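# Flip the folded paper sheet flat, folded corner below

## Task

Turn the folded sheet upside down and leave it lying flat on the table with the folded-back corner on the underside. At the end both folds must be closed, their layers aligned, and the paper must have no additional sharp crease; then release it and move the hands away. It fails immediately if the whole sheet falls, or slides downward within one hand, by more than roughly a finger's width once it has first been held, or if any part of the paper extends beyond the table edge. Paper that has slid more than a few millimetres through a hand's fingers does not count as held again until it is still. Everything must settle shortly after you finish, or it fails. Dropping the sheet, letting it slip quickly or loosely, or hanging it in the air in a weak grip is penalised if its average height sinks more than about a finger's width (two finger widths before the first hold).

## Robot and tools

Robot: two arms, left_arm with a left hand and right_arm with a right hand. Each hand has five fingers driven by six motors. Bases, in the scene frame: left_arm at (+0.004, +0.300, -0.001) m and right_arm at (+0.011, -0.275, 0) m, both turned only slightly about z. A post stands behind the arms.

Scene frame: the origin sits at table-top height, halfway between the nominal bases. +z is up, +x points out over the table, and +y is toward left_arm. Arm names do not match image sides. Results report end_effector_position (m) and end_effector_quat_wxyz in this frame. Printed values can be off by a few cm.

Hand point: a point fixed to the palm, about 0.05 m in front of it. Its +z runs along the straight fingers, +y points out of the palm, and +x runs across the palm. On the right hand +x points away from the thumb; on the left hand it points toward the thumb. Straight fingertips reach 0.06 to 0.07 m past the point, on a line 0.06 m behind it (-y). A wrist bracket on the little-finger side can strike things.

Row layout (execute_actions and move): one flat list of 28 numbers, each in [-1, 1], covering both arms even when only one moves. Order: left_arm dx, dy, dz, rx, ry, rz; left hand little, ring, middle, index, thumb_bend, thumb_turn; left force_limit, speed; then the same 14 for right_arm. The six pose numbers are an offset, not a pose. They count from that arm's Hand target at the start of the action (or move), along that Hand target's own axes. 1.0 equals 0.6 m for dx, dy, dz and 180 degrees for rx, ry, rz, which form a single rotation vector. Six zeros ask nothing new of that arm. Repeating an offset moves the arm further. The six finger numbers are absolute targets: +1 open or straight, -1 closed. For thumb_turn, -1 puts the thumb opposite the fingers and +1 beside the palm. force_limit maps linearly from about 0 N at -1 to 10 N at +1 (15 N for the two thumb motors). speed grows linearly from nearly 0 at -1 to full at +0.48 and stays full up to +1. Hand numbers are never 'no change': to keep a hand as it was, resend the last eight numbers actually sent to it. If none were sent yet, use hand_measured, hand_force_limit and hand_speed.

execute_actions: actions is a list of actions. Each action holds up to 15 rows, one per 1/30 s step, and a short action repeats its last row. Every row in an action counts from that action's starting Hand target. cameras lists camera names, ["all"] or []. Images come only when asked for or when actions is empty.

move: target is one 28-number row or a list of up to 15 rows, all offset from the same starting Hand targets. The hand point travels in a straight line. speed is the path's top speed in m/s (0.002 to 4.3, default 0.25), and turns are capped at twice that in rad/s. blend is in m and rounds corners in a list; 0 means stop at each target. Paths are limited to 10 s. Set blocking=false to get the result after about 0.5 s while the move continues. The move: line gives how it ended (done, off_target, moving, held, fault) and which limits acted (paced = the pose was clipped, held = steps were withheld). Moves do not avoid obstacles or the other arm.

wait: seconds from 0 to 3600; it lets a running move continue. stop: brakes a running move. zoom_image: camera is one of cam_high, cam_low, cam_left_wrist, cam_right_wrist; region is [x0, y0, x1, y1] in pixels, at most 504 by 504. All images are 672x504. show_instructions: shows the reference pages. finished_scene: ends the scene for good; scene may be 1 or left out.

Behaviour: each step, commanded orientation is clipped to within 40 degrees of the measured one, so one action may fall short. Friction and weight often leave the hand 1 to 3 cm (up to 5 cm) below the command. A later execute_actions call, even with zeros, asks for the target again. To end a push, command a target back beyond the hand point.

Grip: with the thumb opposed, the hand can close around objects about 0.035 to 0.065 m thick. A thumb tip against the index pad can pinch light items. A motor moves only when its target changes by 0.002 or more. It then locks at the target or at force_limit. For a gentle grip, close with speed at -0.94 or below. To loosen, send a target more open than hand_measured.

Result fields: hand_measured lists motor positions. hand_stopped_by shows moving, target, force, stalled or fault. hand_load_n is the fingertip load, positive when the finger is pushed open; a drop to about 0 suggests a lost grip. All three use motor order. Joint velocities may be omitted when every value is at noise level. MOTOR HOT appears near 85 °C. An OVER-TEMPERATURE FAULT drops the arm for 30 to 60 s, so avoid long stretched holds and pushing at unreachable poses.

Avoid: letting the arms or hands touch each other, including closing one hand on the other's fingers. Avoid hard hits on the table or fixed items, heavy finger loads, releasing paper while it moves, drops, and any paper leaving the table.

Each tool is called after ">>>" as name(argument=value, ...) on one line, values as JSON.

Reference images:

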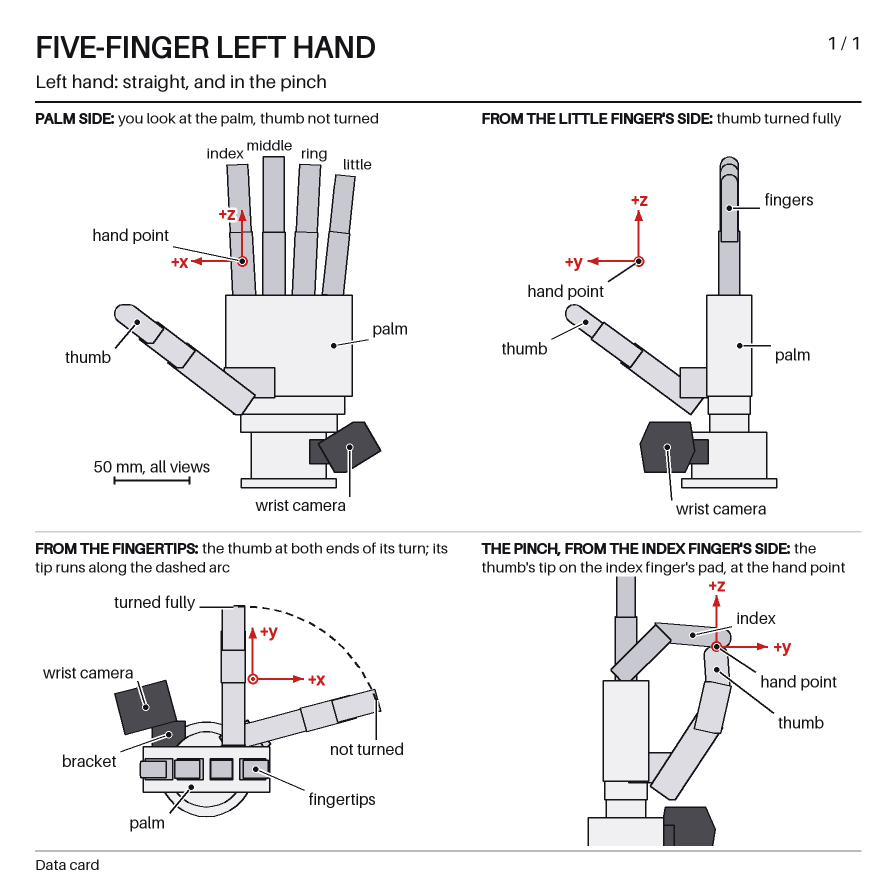

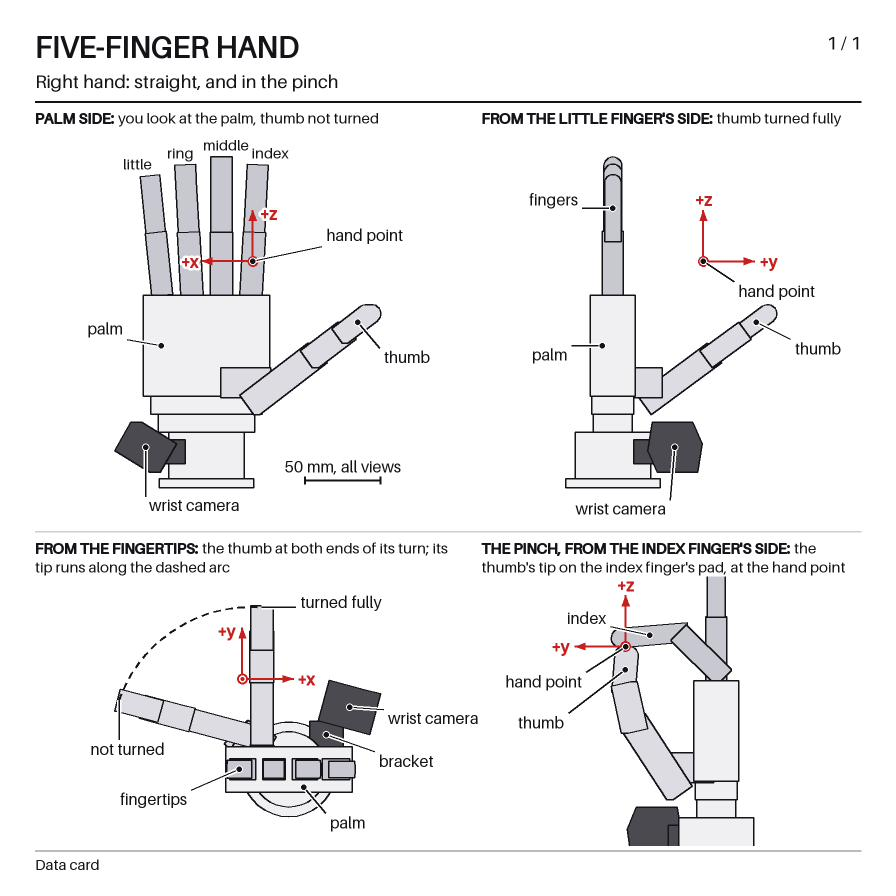

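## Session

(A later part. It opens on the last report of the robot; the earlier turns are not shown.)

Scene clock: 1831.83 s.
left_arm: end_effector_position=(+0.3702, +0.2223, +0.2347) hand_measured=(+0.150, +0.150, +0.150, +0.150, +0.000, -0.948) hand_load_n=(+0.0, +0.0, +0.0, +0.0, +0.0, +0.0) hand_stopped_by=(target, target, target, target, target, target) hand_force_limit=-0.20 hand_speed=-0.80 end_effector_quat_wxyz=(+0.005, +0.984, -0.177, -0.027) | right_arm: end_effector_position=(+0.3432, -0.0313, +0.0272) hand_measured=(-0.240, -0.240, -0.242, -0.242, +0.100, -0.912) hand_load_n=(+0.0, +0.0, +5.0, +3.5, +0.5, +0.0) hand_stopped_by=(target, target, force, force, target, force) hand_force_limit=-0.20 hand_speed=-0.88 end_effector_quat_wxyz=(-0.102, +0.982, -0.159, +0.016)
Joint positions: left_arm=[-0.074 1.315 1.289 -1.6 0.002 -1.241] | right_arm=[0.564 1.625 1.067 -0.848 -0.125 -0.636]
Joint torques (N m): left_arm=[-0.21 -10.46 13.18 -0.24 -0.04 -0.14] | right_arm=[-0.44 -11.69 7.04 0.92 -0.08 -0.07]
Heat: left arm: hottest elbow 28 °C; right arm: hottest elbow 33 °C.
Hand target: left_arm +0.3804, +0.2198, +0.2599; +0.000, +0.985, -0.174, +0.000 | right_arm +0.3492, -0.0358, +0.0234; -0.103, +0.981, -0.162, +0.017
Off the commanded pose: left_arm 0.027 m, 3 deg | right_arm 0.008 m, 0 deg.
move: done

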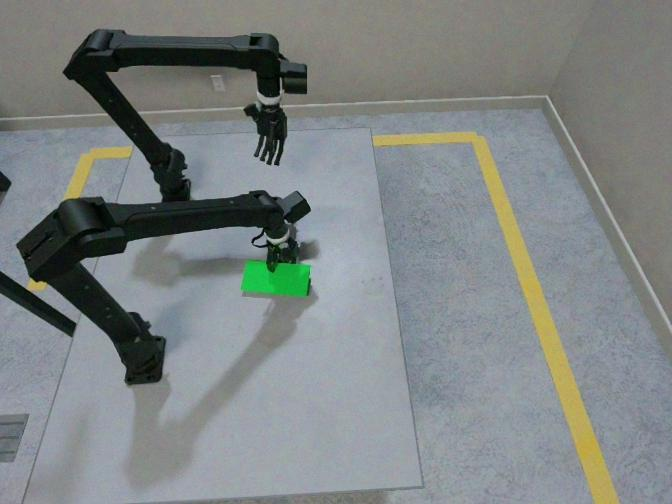

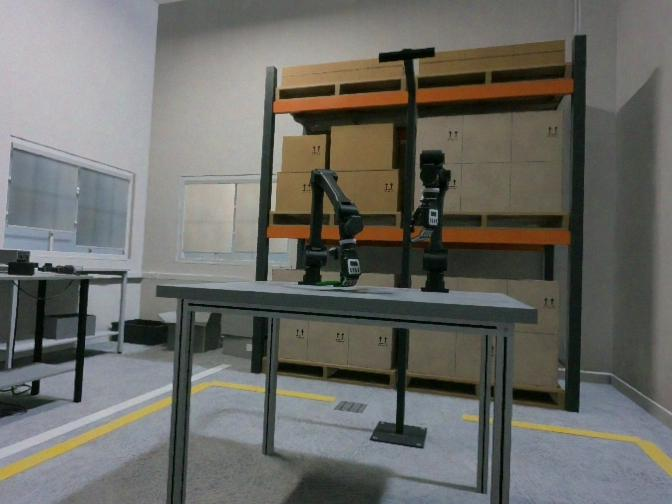

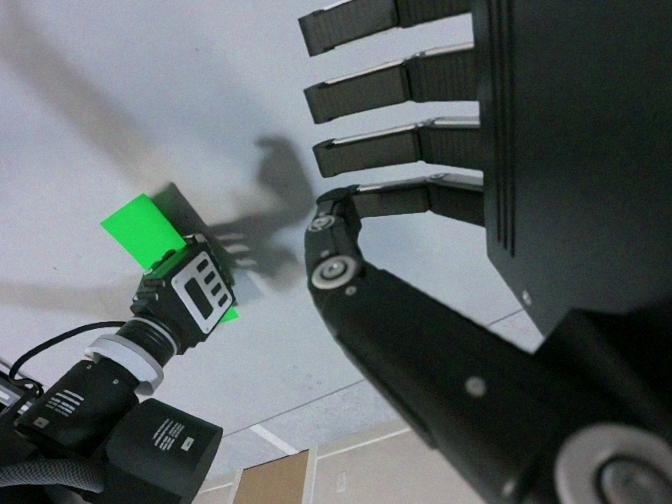

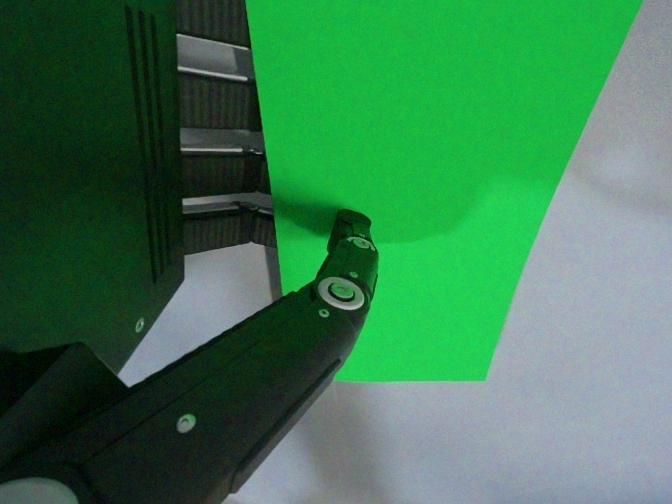

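>>> move(target=[[0, 0, 0, 0, 0, 0, 0.15, 0.15, 0.15, 0.15, 0.0, -0.948, -0.2, -0.8, 0.0, 0.0, 0.0, 0.0556, 0, 0, -0.24, -0.24, -0.6, -0.6, 0.1, -0.948, -0.2, -0.88], [0, 0, 0, 0, 0, 0, 0.15, 0.15, 0.15, 0.15, 0.0, -0.948, -0.2, -0.8, 0.0, 0.004, 0.0165, 0.0556, 0, 0, -0.24, -0.24, -0.6, -0.6, 0.1, -0.948, -0.2, -0.88]], speed=0.04, cameras=["all"])

>>> zoom_image(camera="cam_low", region=[290, 240, 390, 300])

>>> zoom_image(camera="cam_high", region=[200, 220, 340, 325])

Scene clock: 1842.67 s.
left_arm: end_effector_position=(+0.3702, +0.2223, +0.2347) hand_measured=(+0.150, +0.150, +0.150, +0.150, +0.000, -0.948) hand_load_n=(+0.5, +0.0, +0.5, +0.0, +0.0, +0.0) hand_stopped_by=(target, target, target, target, target, target) hand_force_limit=-0.20 hand_speed=-0.80 end_effector_quat_wxyz=(+0.005, +0.984, -0.177, -0.027) | right_arm: end_effector_position=(+0.3423, -0.0319, +0.0152) hand_measured=(-0.240, -0.240, -0.242, -0.242, +0.100, -0.912) hand_load_n=(+0.0, +0.0, +4.0, +3.5, +0.5, +0.0) hand_stopped_by=(target, target, force, force, target, force) hand_force_limit=-0.20 hand_speed=-0.88 end_effector_quat_wxyz=(-0.183, +0.970, -0.158, +0.024)
Joint positions: left_arm=[-0.074 1.315 1.289 -1.6 0.002 -1.241] | right_arm=[0.512 1.565 0.949 -0.672 -0.245 -0.661]
Joint torques (N m): left_arm=[-0.21 -10.58 13.19 -0.23 -0.04 -0.15] | right_arm=[-0.56 -11.05 6.35 1.37 -0.13 -0.09]
Heat: left arm: hottest elbow 28 °C; right arm: hottest elbow 32 °C.
Hand target: left_arm +0.3804, +0.2198, +0.2599; +0.000, +0.985, -0.174, +0.000 | right_arm +0.3491, -0.0361, +0.0132; -0.189, +0.968, -0.160, +0.031
Off the commanded pose: left_arm 0.027 m, 3 deg | right_arm 0.008 m, 1 deg.
move: done

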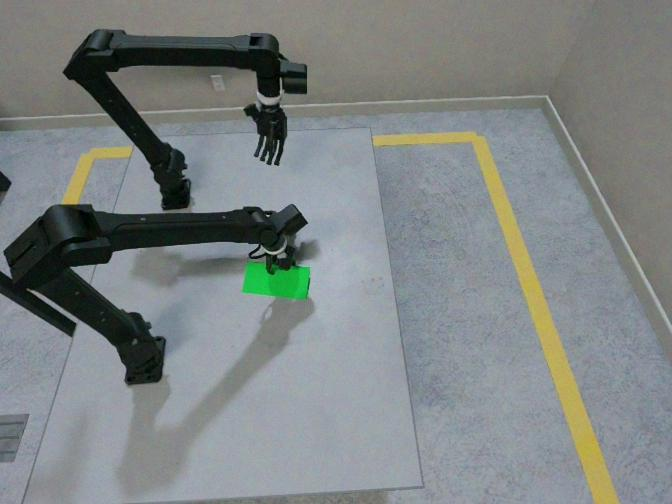

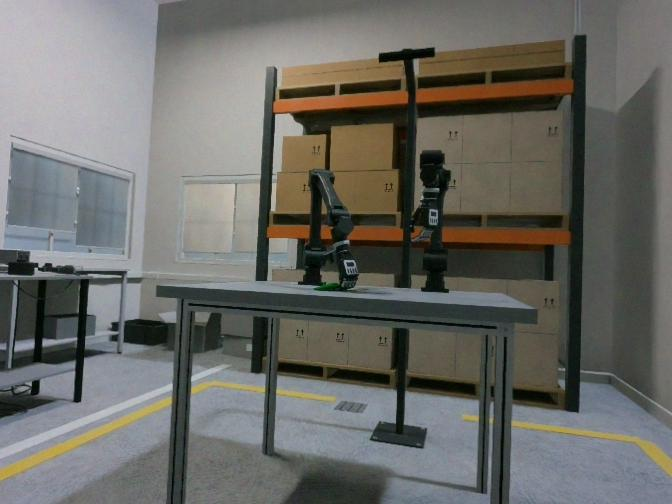

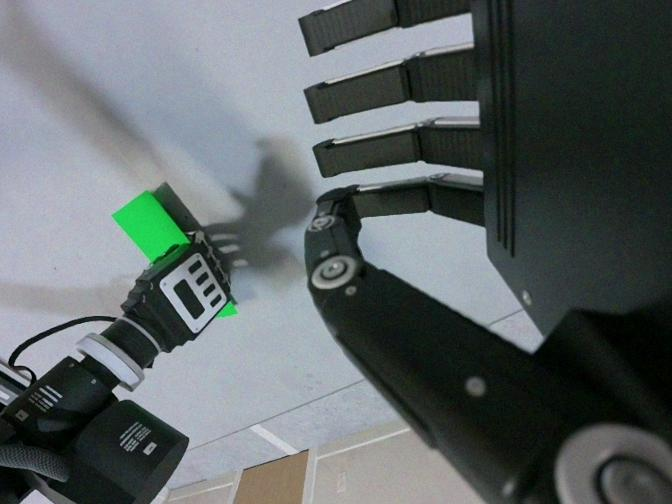

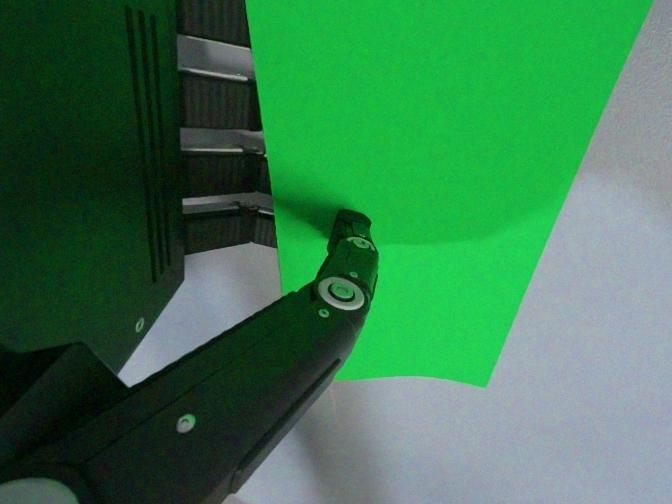

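Scaled by 5.040.

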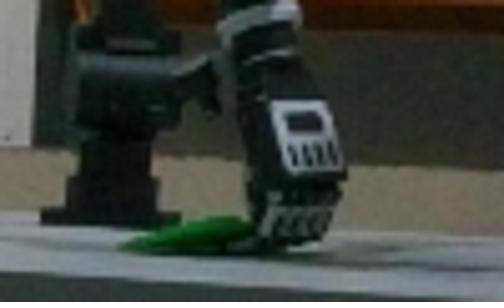

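Scaled by 3.600.

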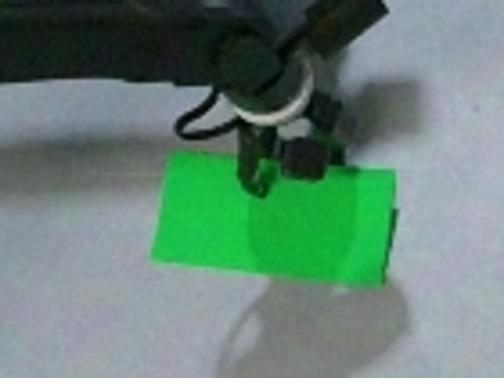

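>>> move(target=[[0, 0, 0, 0, 0, 0, 0.15, 0.15, 0.15, 0.15, 0.0, -0.948, -0.2, -0.8, 0.0, 0.0, 0.0, 0, 0, 0, -0.24, -0.24, -0.6, -0.6, 0.6, -0.948, -0.2, -0.8]], speed=0.04, cameras=["cam_high", "cam_low", "cam_right_wrist"])

>>> zoom_image(camera="cam_low", region=[290, 240, 390, 300])

>>> zoom_image(camera="cam_high", region=[200, 220, 340, 325])

Scene clock: 1853.23 s.
left_arm: end_effector_position=(+0.3702, +0.2223, +0.2347) hand_measured=(+0.150, +0.150, +0.150, +0.150, +0.000, -0.948) hand_load_n=(+0.0, +0.0, +0.0, +0.0, +0.0, +0.0) hand_stopped_by=(target, target, target, target, target, target) hand_force_limit=-0.20 hand_speed=-0.80 end_effector_quat_wxyz=(+0.005, +0.984, -0.177, -0.027) | right_arm: end_effector_position=(+0.3432, -0.0312, +0.0145) hand_measured=(-0.240, -0.240, -0.242, -0.244, +0.600, -0.912) hand_load_n=(+0.0, +0.0, +0.0, +0.0, +0.0, +0.5) hand_stopped_by=(target, target, force, force, target, force) hand_force_limit=-0.20 hand_speed=-0.80 end_effector_quat_wxyz=(-0.186, +0.970, -0.158, +0.026)
Joint positions: left_arm=[-0.074 1.315 1.289 -1.6 0.002 -1.241] | right_arm=[0.512 1.565 0.946 -0.663 -0.245 -0.661]
Joint torques (N m): left_arm=[-0.21 -10.4 13.18 -0.24 -0.04 -0.14] | right_arm=[-0.21 -11.16 6.69 1.26 -0.12 -0.09]
Heat: left arm: hottest elbow 29 °C; right arm: hottest elbow 32 °C.
Hand target: left_arm +0.3804, +0.2198, +0.2599; +0.000, +0.985, -0.174, +0.000 | right_arm +0.3491, -0.0361, +0.0132; -0.189, +0.968, -0.160, +0.031
Off the commanded pose: left_arm 0.027 m, 3 deg | right_arm 0.008 m, 1 deg.
move: done

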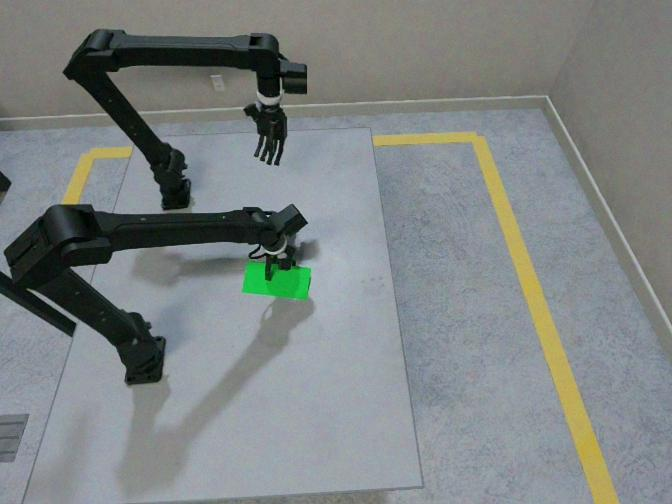

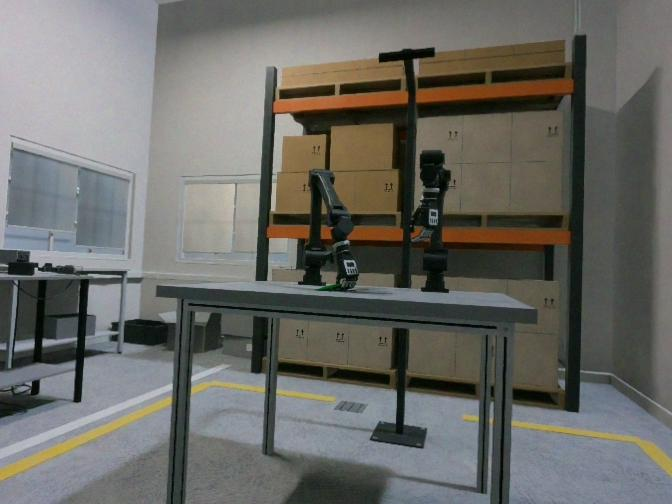

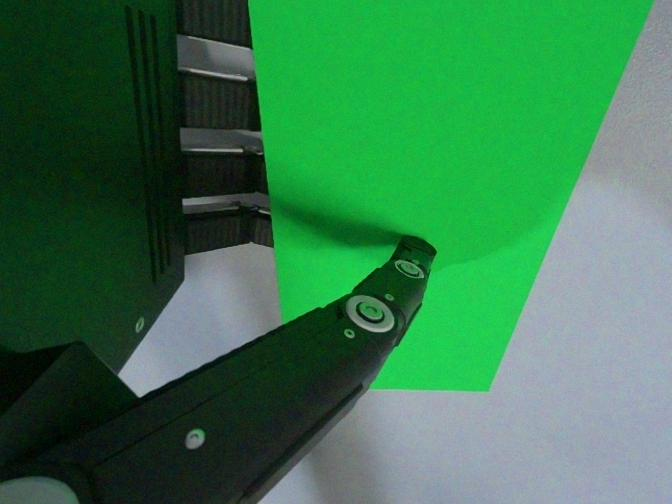

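Scaled by 5.040.

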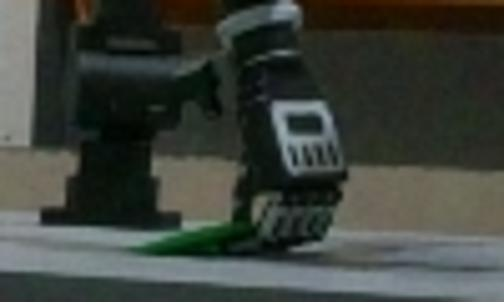

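Scaled by 3.600.

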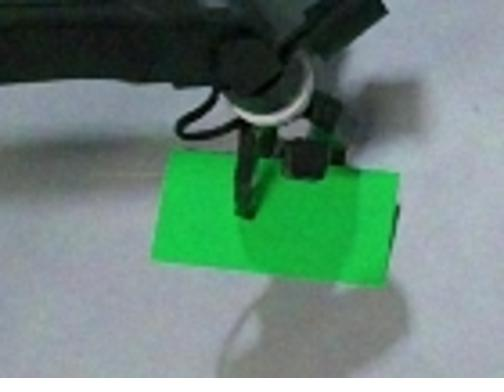

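>>> move(target=[[0, 0, 0, 0, 0, 0, 0.15, 0.15, 0.15, 0.15, 0.0, -0.948, -0.2, -0.8, 0.0, -0.0309, 0.0125, 0, 0, 0, -0.24, -0.24, -0.6, -0.6, 0.6, -0.948, -0.2, -0.8]], speed=0.03, cameras=["cam_high", "cam_low", "cam_right_wrist"])

>>> zoom_image(camera="cam_low", region=[290, 240, 390, 300])

>>> zoom_image(camera="cam_high", region=[200, 220, 340, 325])

Scene clock: 1860.20 s.
left_arm: end_effector_position=(+0.3702, +0.2223, +0.2347) hand_measured=(+0.150, +0.150, +0.150, +0.150, +0.000, -0.948) hand_load_n=(+0.0, +0.0, +0.0, +0.0, +0.0, +0.0) hand_stopped_by=(target, target, target, target, target, target) hand_force_limit=-0.20 hand_speed=-0.80 end_effector_quat_wxyz=(+0.005, +0.984, -0.177, -0.027) | right_arm: end_effector_position=(+0.3435, -0.0308, +0.0126) hand_measured=(-0.240, -0.240, -0.242, -0.244, +0.600, -0.912) hand_load_n=(+0.0, -1.5, -2.0, +0.0, +0.0, +0.0) hand_stopped_by=(target, target, force, force, target, force) hand_force_limit=-0.20 hand_speed=-0.80 end_effector_quat_wxyz=(-0.183, +0.969, -0.166, +0.024)
Joint positions: left_arm=[-0.074 1.315 1.289 -1.6 0.002 -1.241] | right_arm=[0.512 1.573 0.949 -0.662 -0.241 -0.646]
Joint torques (N m): left_arm=[-0.32 -10.52 13.16 -0.24 -0.03 -0.13] | right_arm=[2.32 -9.41 9.78 1.11 0.03 0.08]
Heat: left arm: hottest elbow 29 °C; right arm: hottest elbow 32 °C.
Hand target: left_arm +0.3804, +0.2198, +0.2599; +0.000, +0.985, -0.174, +0.000 | right_arm +0.3557, -0.0172, +0.0132; -0.188, +0.968, -0.160, +0.031
Off the commanded pose: left_arm 0.027 m, 3 deg | right_arm 0.018 m, 1 deg.
move: off_target (right_arm)

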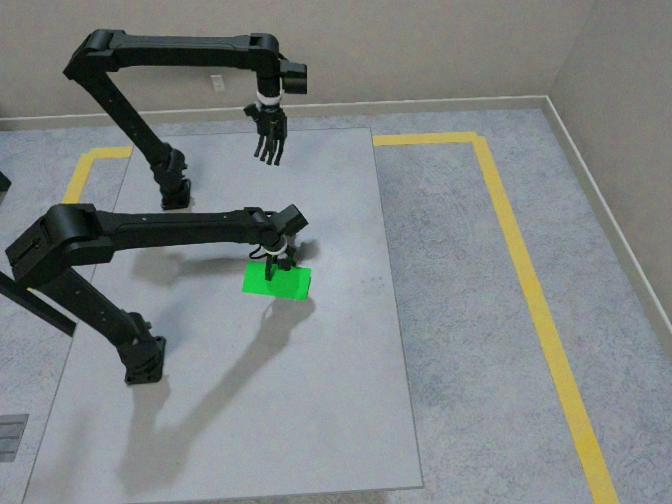

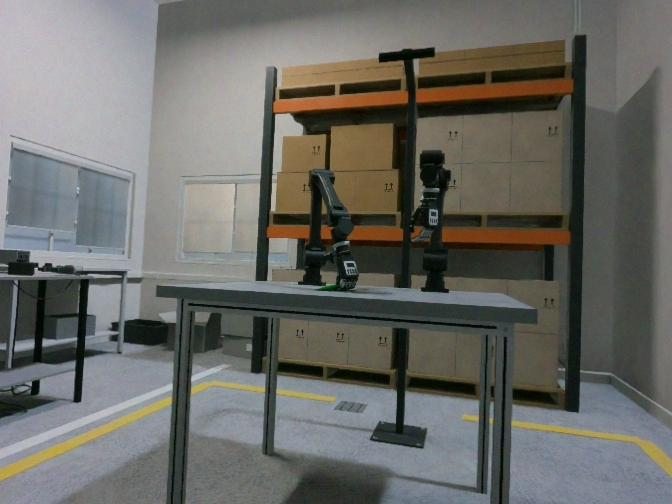

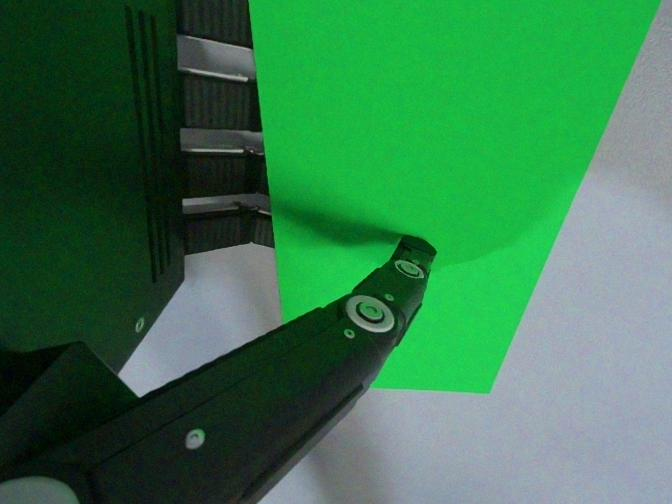

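Scaled by 5.040.

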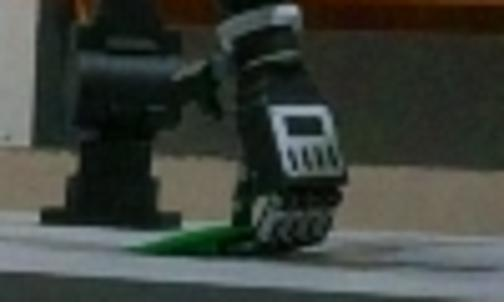

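Scaled by 3.600.

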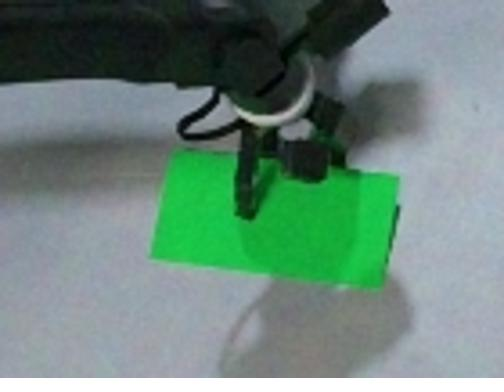

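>>> move(target=[[0, 0, 0, 0, 0, 0, 0.15, 0.15, 0.15, 0.15, 0.0, -0.948, -0.2, -0.8, -0.0053, 0.008, -0.0172, 0, 0, 0, -0.24, -0.24, -0.6, -0.6, 0.6, -0.948, -0.2, -0.8]], speed=0.03, cameras=["cam_high", "cam_low", "cam_right_wrist"])

>>> zoom_image(camera="cam_low", region=[290, 240, 390, 300])

>>> zoom_image(camera="cam_high", region=[200, 220, 340, 325])

Scene clock: 1870.13 s.
left_arm: end_effector_position=(+0.3702, +0.2223, +0.2347) hand_measured=(+0.150, +0.150, +0.150, +0.150, +0.000, -0.948) hand_load_n=(+0.0, +0.0, +0.5, +0.0, +0.0, +0.0) hand_stopped_by=(target, target, target, target, target, target) hand_force_limit=-0.20 hand_speed=-0.80 end_effector_quat_wxyz=(+0.005, +0.984, -0.177, -0.027) | right_arm: end_effector_position=(+0.3434, -0.0309, +0.0127) hand_measured=(-0.240, -0.240, -0.242, -0.244, +0.600, -0.912) hand_load_n=(+0.0, -0.5, -1.5, +0.0, +0.0, +0.0) hand_stopped_by=(target, target, force, force, target, force) hand_force_limit=-0.20 hand_speed=-0.80 end_effector_quat_wxyz=(-0.183, +0.969, -0.166, +0.024)
Joint positions: left_arm=[-0.074 1.315 1.289 -1.6 0.002 -1.241] | right_arm=[0.512 1.573 0.949 -0.663 -0.241 -0.645]
Joint torques (N m): left_arm=[-0.21 -10.46 13.16 -0.23 -0.03 -0.14] | right_arm=[2.02 -11.63 8.51 0.46 -0.01 -0.01]
Heat: left arm: hottest elbow 29 °C; right arm: hottest elbow 32 °C.
Hand target: left_arm +0.3804, +0.2198, +0.2599; +0.000, +0.985, -0.174, +0.000 | right_arm +0.3499, -0.0240, +0.0210; -0.188, +0.968, -0.160, +0.031
Off the commanded pose: left_arm 0.027 m, 3 deg | right_arm 0.013 m, 1 deg.
move: off_target (right_arm)

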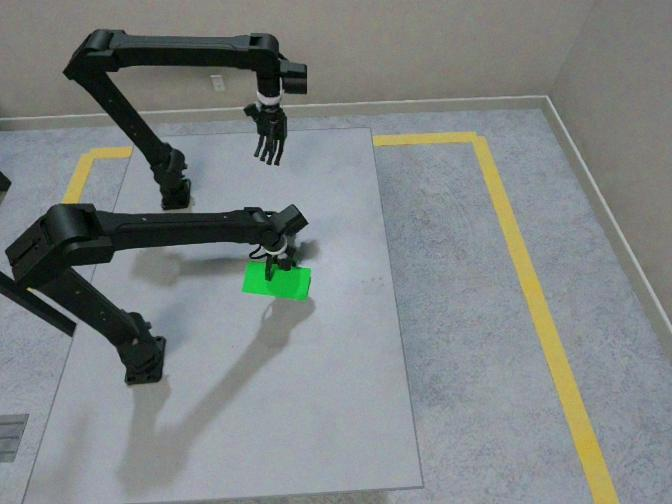

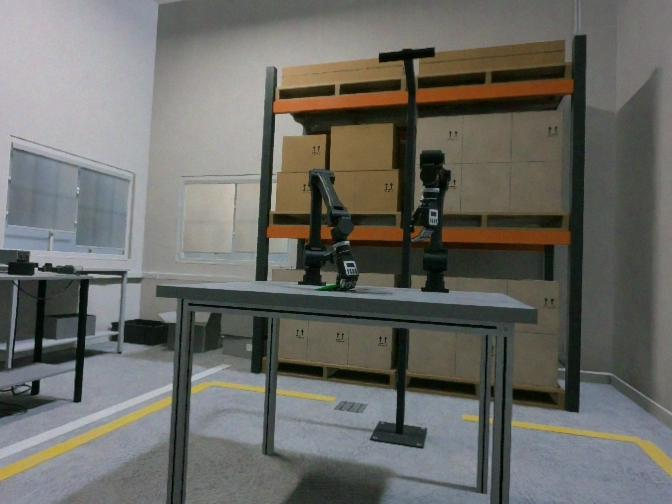

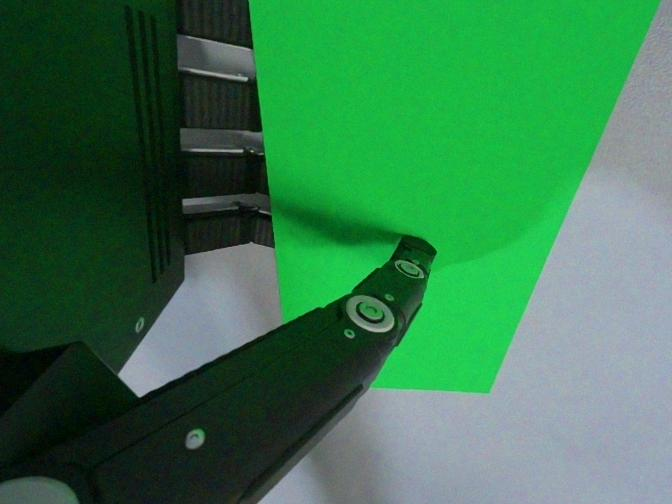

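Scaled by 5.040.

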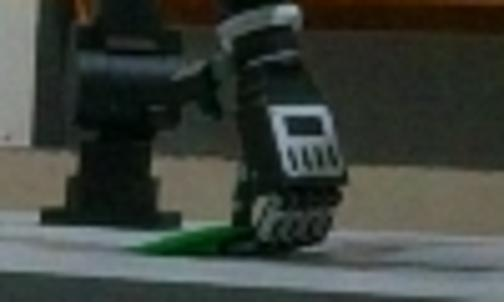

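Scaled by 3.600.

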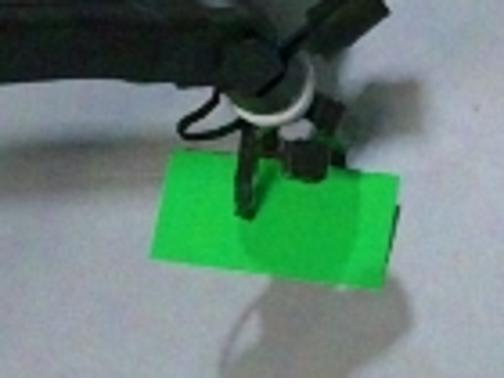

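>>> move(target=[[0, 0, 0, 0, 0, 0, 0.15, 0.15, 0.15, 0.15, 0.0, -0.948, -0.2, -0.8, 0, 0, 0, 0, 0, 0, -0.3, -0.3, -0.3, -0.3, 0.6, -0.948, 0.0, -0.7], [0, 0, 0, 0, 0, 0, 0.15, 0.15, 0.15, 0.15, 0.0, -0.948, -0.2, -0.8, 0, -0.0263, 0.0, 0, 0, 0, -0.3, -0.3, -0.3, -0.3, 0.6, -0.948, 0.0, -0.7]], speed=0.03, cameras=["cam_high", "cam_low", "cam_right_wrist"])

>>> zoom_image(camera="cam_low", region=[290, 240, 390, 300])

>>> zoom_image(camera="cam_high", region=[200, 220, 340, 325])

Scene clock: 1877.40 s.
left_arm: end_effector_position=(+0.3702, +0.2223, +0.2347) hand_measured=(+0.150, +0.150, +0.150, +0.150, +0.000, -0.948) hand_load_n=(+0.0, +0.0, +0.0, +0.0, +0.0, +0.0) hand_stopped_by=(target, target, target, target, target, target) hand_force_limit=-0.20 hand_speed=-0.80 end_effector_quat_wxyz=(+0.005, +0.984, -0.177, -0.027) | right_arm: end_effector_position=(+0.3454, -0.0242, +0.0186) hand_measured=(-0.300, -0.300, -0.300, -0.300, +0.600, -0.912) hand_load_n=(+0.0, +0.0, +0.0, +0.0, +0.0, +0.0) hand_stopped_by=(target, target, target, target, target, force) hand_force_limit=0.00 hand_speed=-0.70 end_effector_quat_wxyz=(-0.183, +0.969, -0.164, +0.026)
Joint positions: left_arm=[-0.074 1.315 1.289 -1.6 0.002 -1.241] | right_arm=[0.524 1.573 0.969 -0.677 -0.236 -0.638]
Joint torques (N m): left_arm=[-0.26 -10.52 13.18 -0.24 -0.03 -0.14] | right_arm=[2.2 -11.4 9.99 0.42 0.04 0.14]
Heat: left arm: hottest elbow 30 °C; right arm: hottest elbow 32 °C.
Hand target: left_arm +0.3804, +0.2198, +0.2599; +0.000, +0.985, -0.174, +0.000 | right_arm +0.3546, -0.0102, +0.0268; -0.188, +0.968, -0.160, +0.031
Off the commanded pose: left_arm 0.027 m, 3 deg | right_arm 0.019 m, 1 deg.
move: off_target (right_arm)

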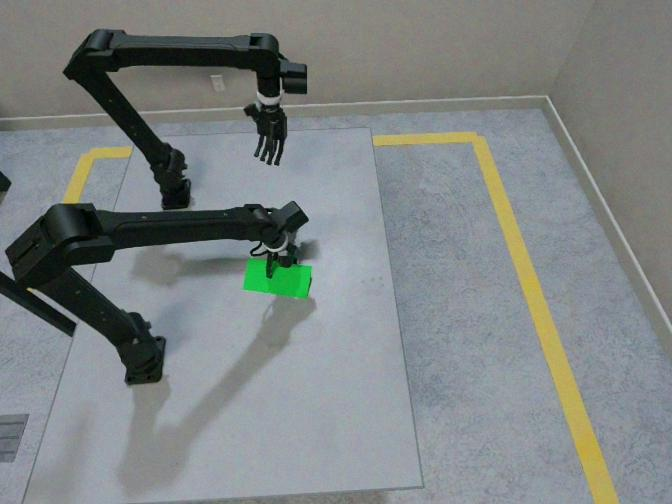

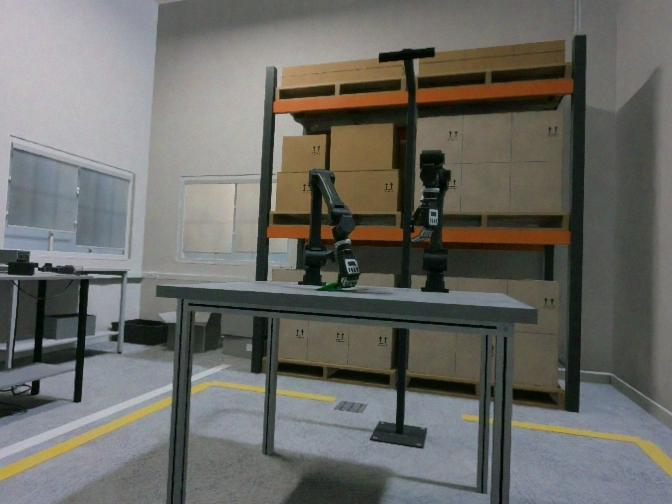

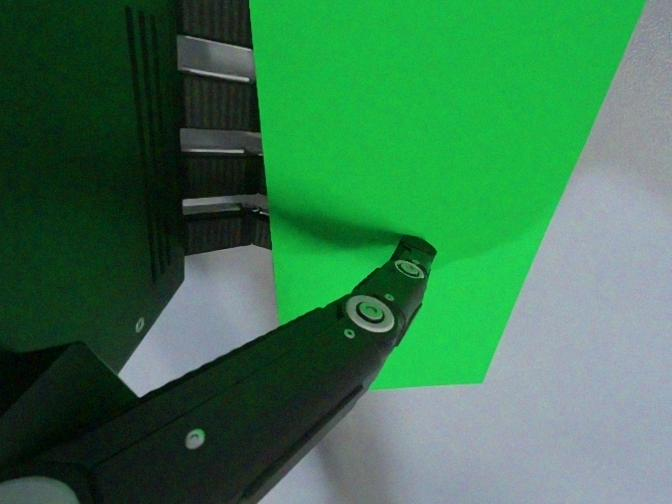

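Scaled by 5.040.

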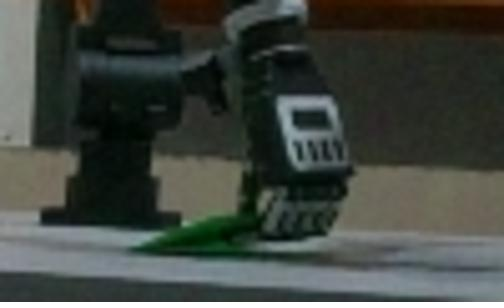

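Scaled by 3.600.

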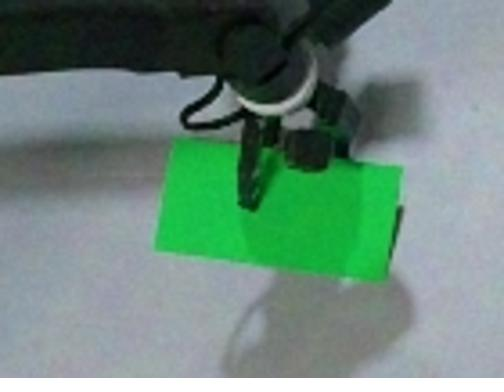

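>>> move(target=[[-0.1717, 0.3105, 0.1, 0.131, 0.2806, 0.6774, -1.0, -1.0, 0.7, 0.7, 1.0, 0.9, -0.2, -0.3, 0, 0, 0, 0, 0, 0, -0.3, -0.3, -0.3, -0.3, 0.6, -0.948, 0.0, -0.7]], speed=0.15, cameras=["all"])

>>> zoom_image(camera="cam_high", region=[180, 180, 340, 300])

Scene clock: 1967.00 s.
left_arm: end_effector_position=(+0.2177, +0.0831, +0.1957) hand_measured=(-1.000, -1.000, +0.700, +0.700, +1.000, +0.900) hand_load_n=(+0.0, +0.0, +0.0, +0.0, +0.0, -0.5) hand_stopped_by=(target, target, target, target, target, target) hand_force_limit=-0.20 hand_speed=-0.30 end_effector_quat_wxyz=(+0.090, -0.253, +0.894, -0.359) | right_arm: end_effector_position=(+0.3453, -0.0242, +0.0185) hand_measured=(-0.300, -0.300, -0.300, -0.300, +0.600, -0.912) hand_load_n=(+0.0, +0.0, +0.0, +0.0, +0.0, +0.0) hand_stopped_by=(target, target, target, target, target, force) hand_force_limit=0.00 hand_speed=-0.70 end_effector_quat_wxyz=(-0.183, +0.969, -0.165, +0.026)
Joint positions: left_arm=[-0.6 0.789 0.759 -0.847 0.335 0.345] | right_arm=[0.524 1.573 0.969 -0.677 -0.236 -0.637]
Joint torques (N m): left_arm=[-0.21 -3.78 9.66 2.13 0.29 0.17] | right_arm=[2.43 -11.11 10.02 0.36 0.06 0.14]
Heat: left arm: hottest elbow 32 °C; right arm: hottest elbow 32 °C.
Hand target: left_arm +0.2198, +0.0801, +0.1996; +0.099, -0.239, +0.893, -0.369 | right_arm +0.3546, -0.0102, +0.0268; -0.188, +0.968, -0.160, +0.031
Off the commanded pose: left_arm 0.006 m, 2 deg | right_arm 0.019 m, 1 deg.
move: done

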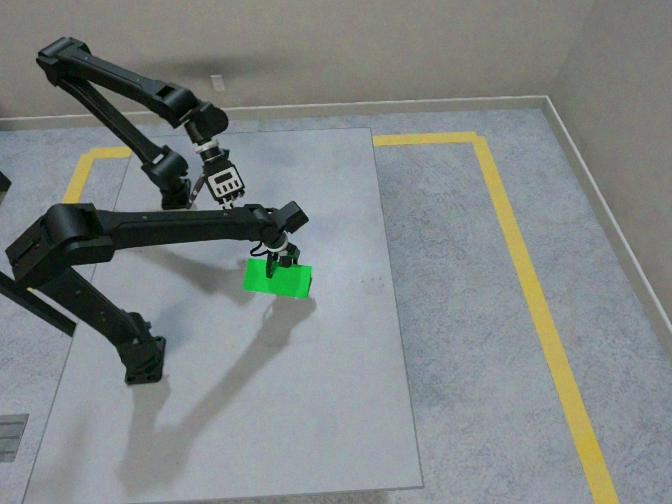

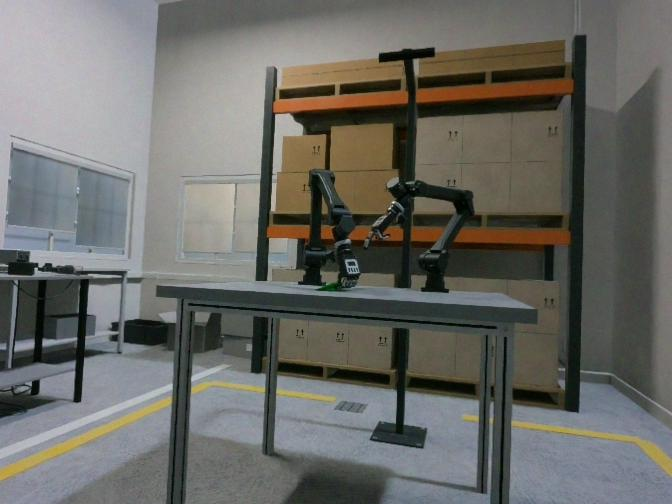

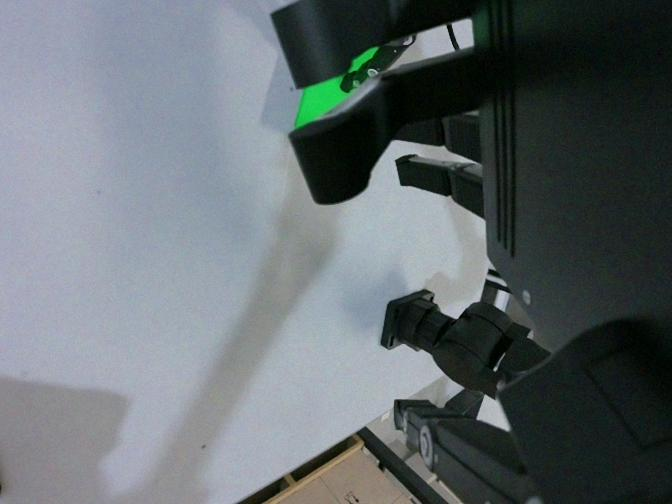

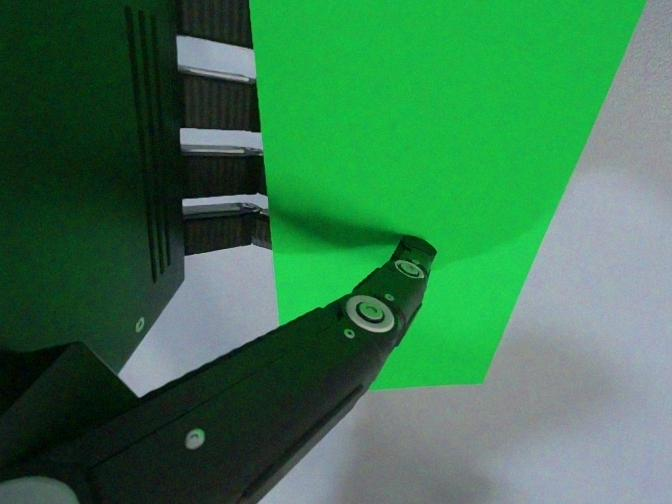

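Scaled by 3.150.

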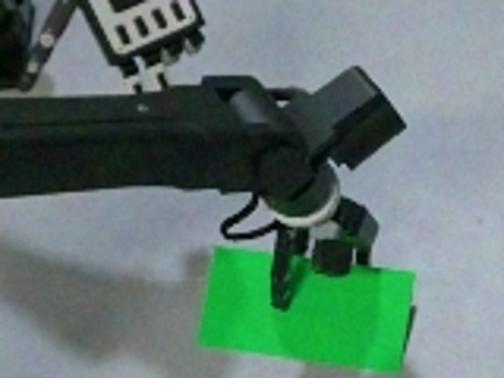

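>>> execute_actions(actions=[])

Scene clock: 1982.70 s.
left_arm: end_effector_position=(+0.2177, +0.0831, +0.1956) hand_measured=(-1.000, -1.000, +0.700, +0.700, +1.000, +0.900) hand_load_n=(+0.5, +0.5, +0.0, +0.0, +0.0, +0.0) hand_stopped_by=(target, target, target, target, target, target) hand_force_limit=-0.20 hand_speed=-0.30 end_effector_quat_wxyz=(+0.090, -0.252, +0.894, -0.359) | right_arm: end_effector_position=(+0.3453, -0.0242, +0.0185) hand_measured=(-0.300, -0.300, -0.300, -0.300, +0.600, -0.912) hand_load_n=(+0.0, +0.0, +0.0, +0.0, +0.0, +0.0) hand_stopped_by=(target, target, target, target, target, force) hand_force_limit=0.00 hand_speed=-0.70 end_effector_quat_wxyz=(-0.183, +0.969, -0.165, +0.026)
Joint positions: left_arm=[-0.6 0.789 0.759 -0.847 0.335 0.345] | right_arm=[0.524 1.573 0.969 -0.677 -0.236 -0.637]
Joint velocities: within noise
Joint torques (N m): left_arm=[-0.21 -3.84 9.68 2.1 0.3 0.16] | right_arm=[2.61 -10.52 10.22 0.47 0.03 0.11]
Heat: left arm: hottest elbow 32 °C; right arm: hottest elbow 32 °C.
Hand target: left_arm +0.2198, +0.0801, +0.1996; +0.099, -0.239, +0.893, -0.369 | right_arm +0.3546, -0.0102, +0.0268; -0.188, +0.968, -0.160, +0.031
Off the commanded pose: left_arm 0.006 m, 2 deg | right_arm 0.019 m, 1 deg.

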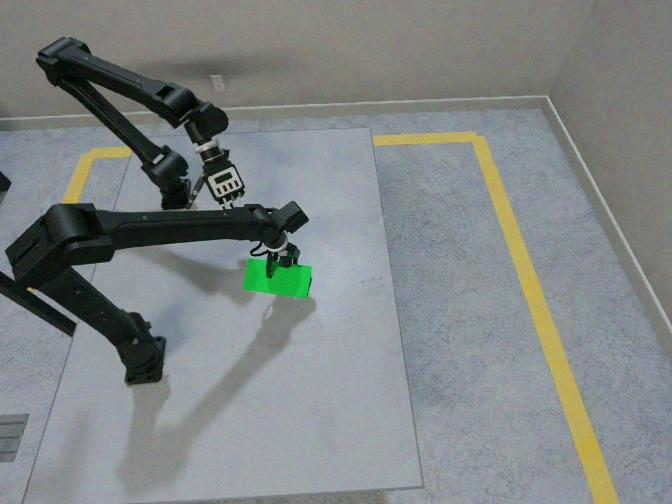

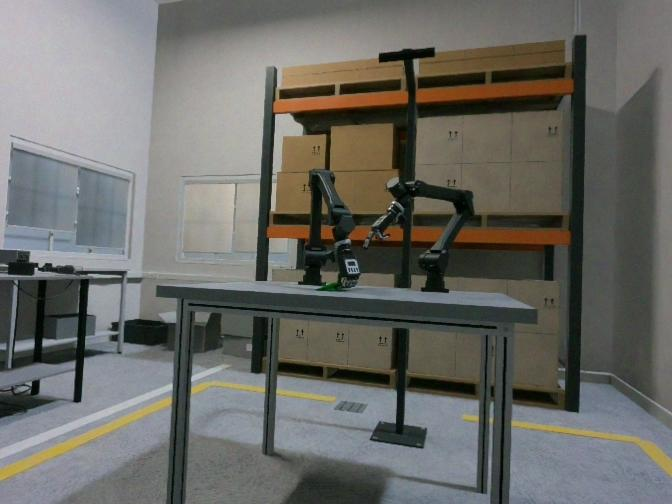

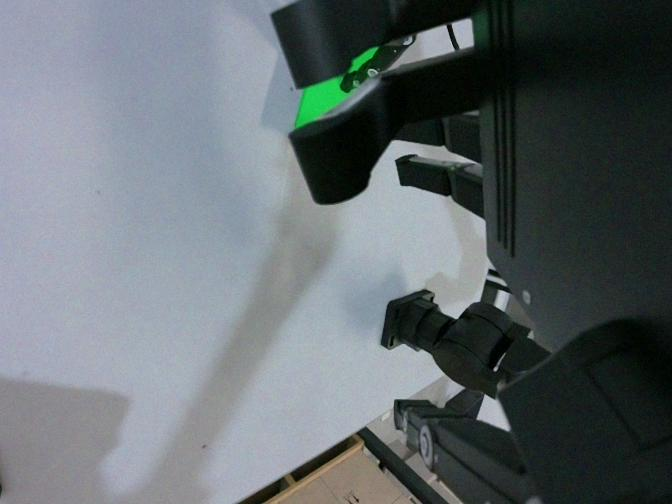

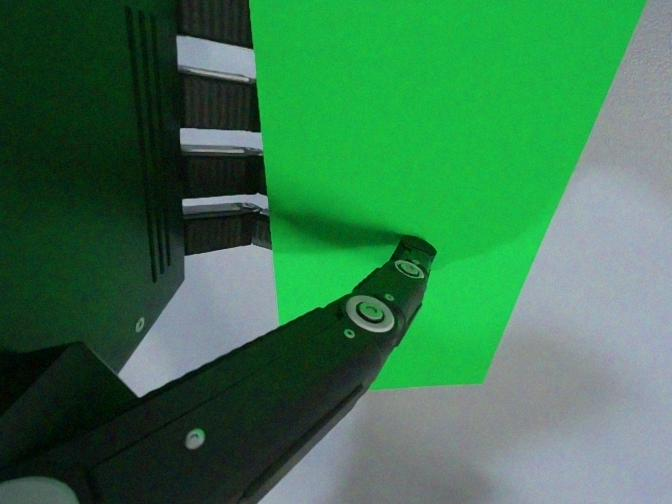

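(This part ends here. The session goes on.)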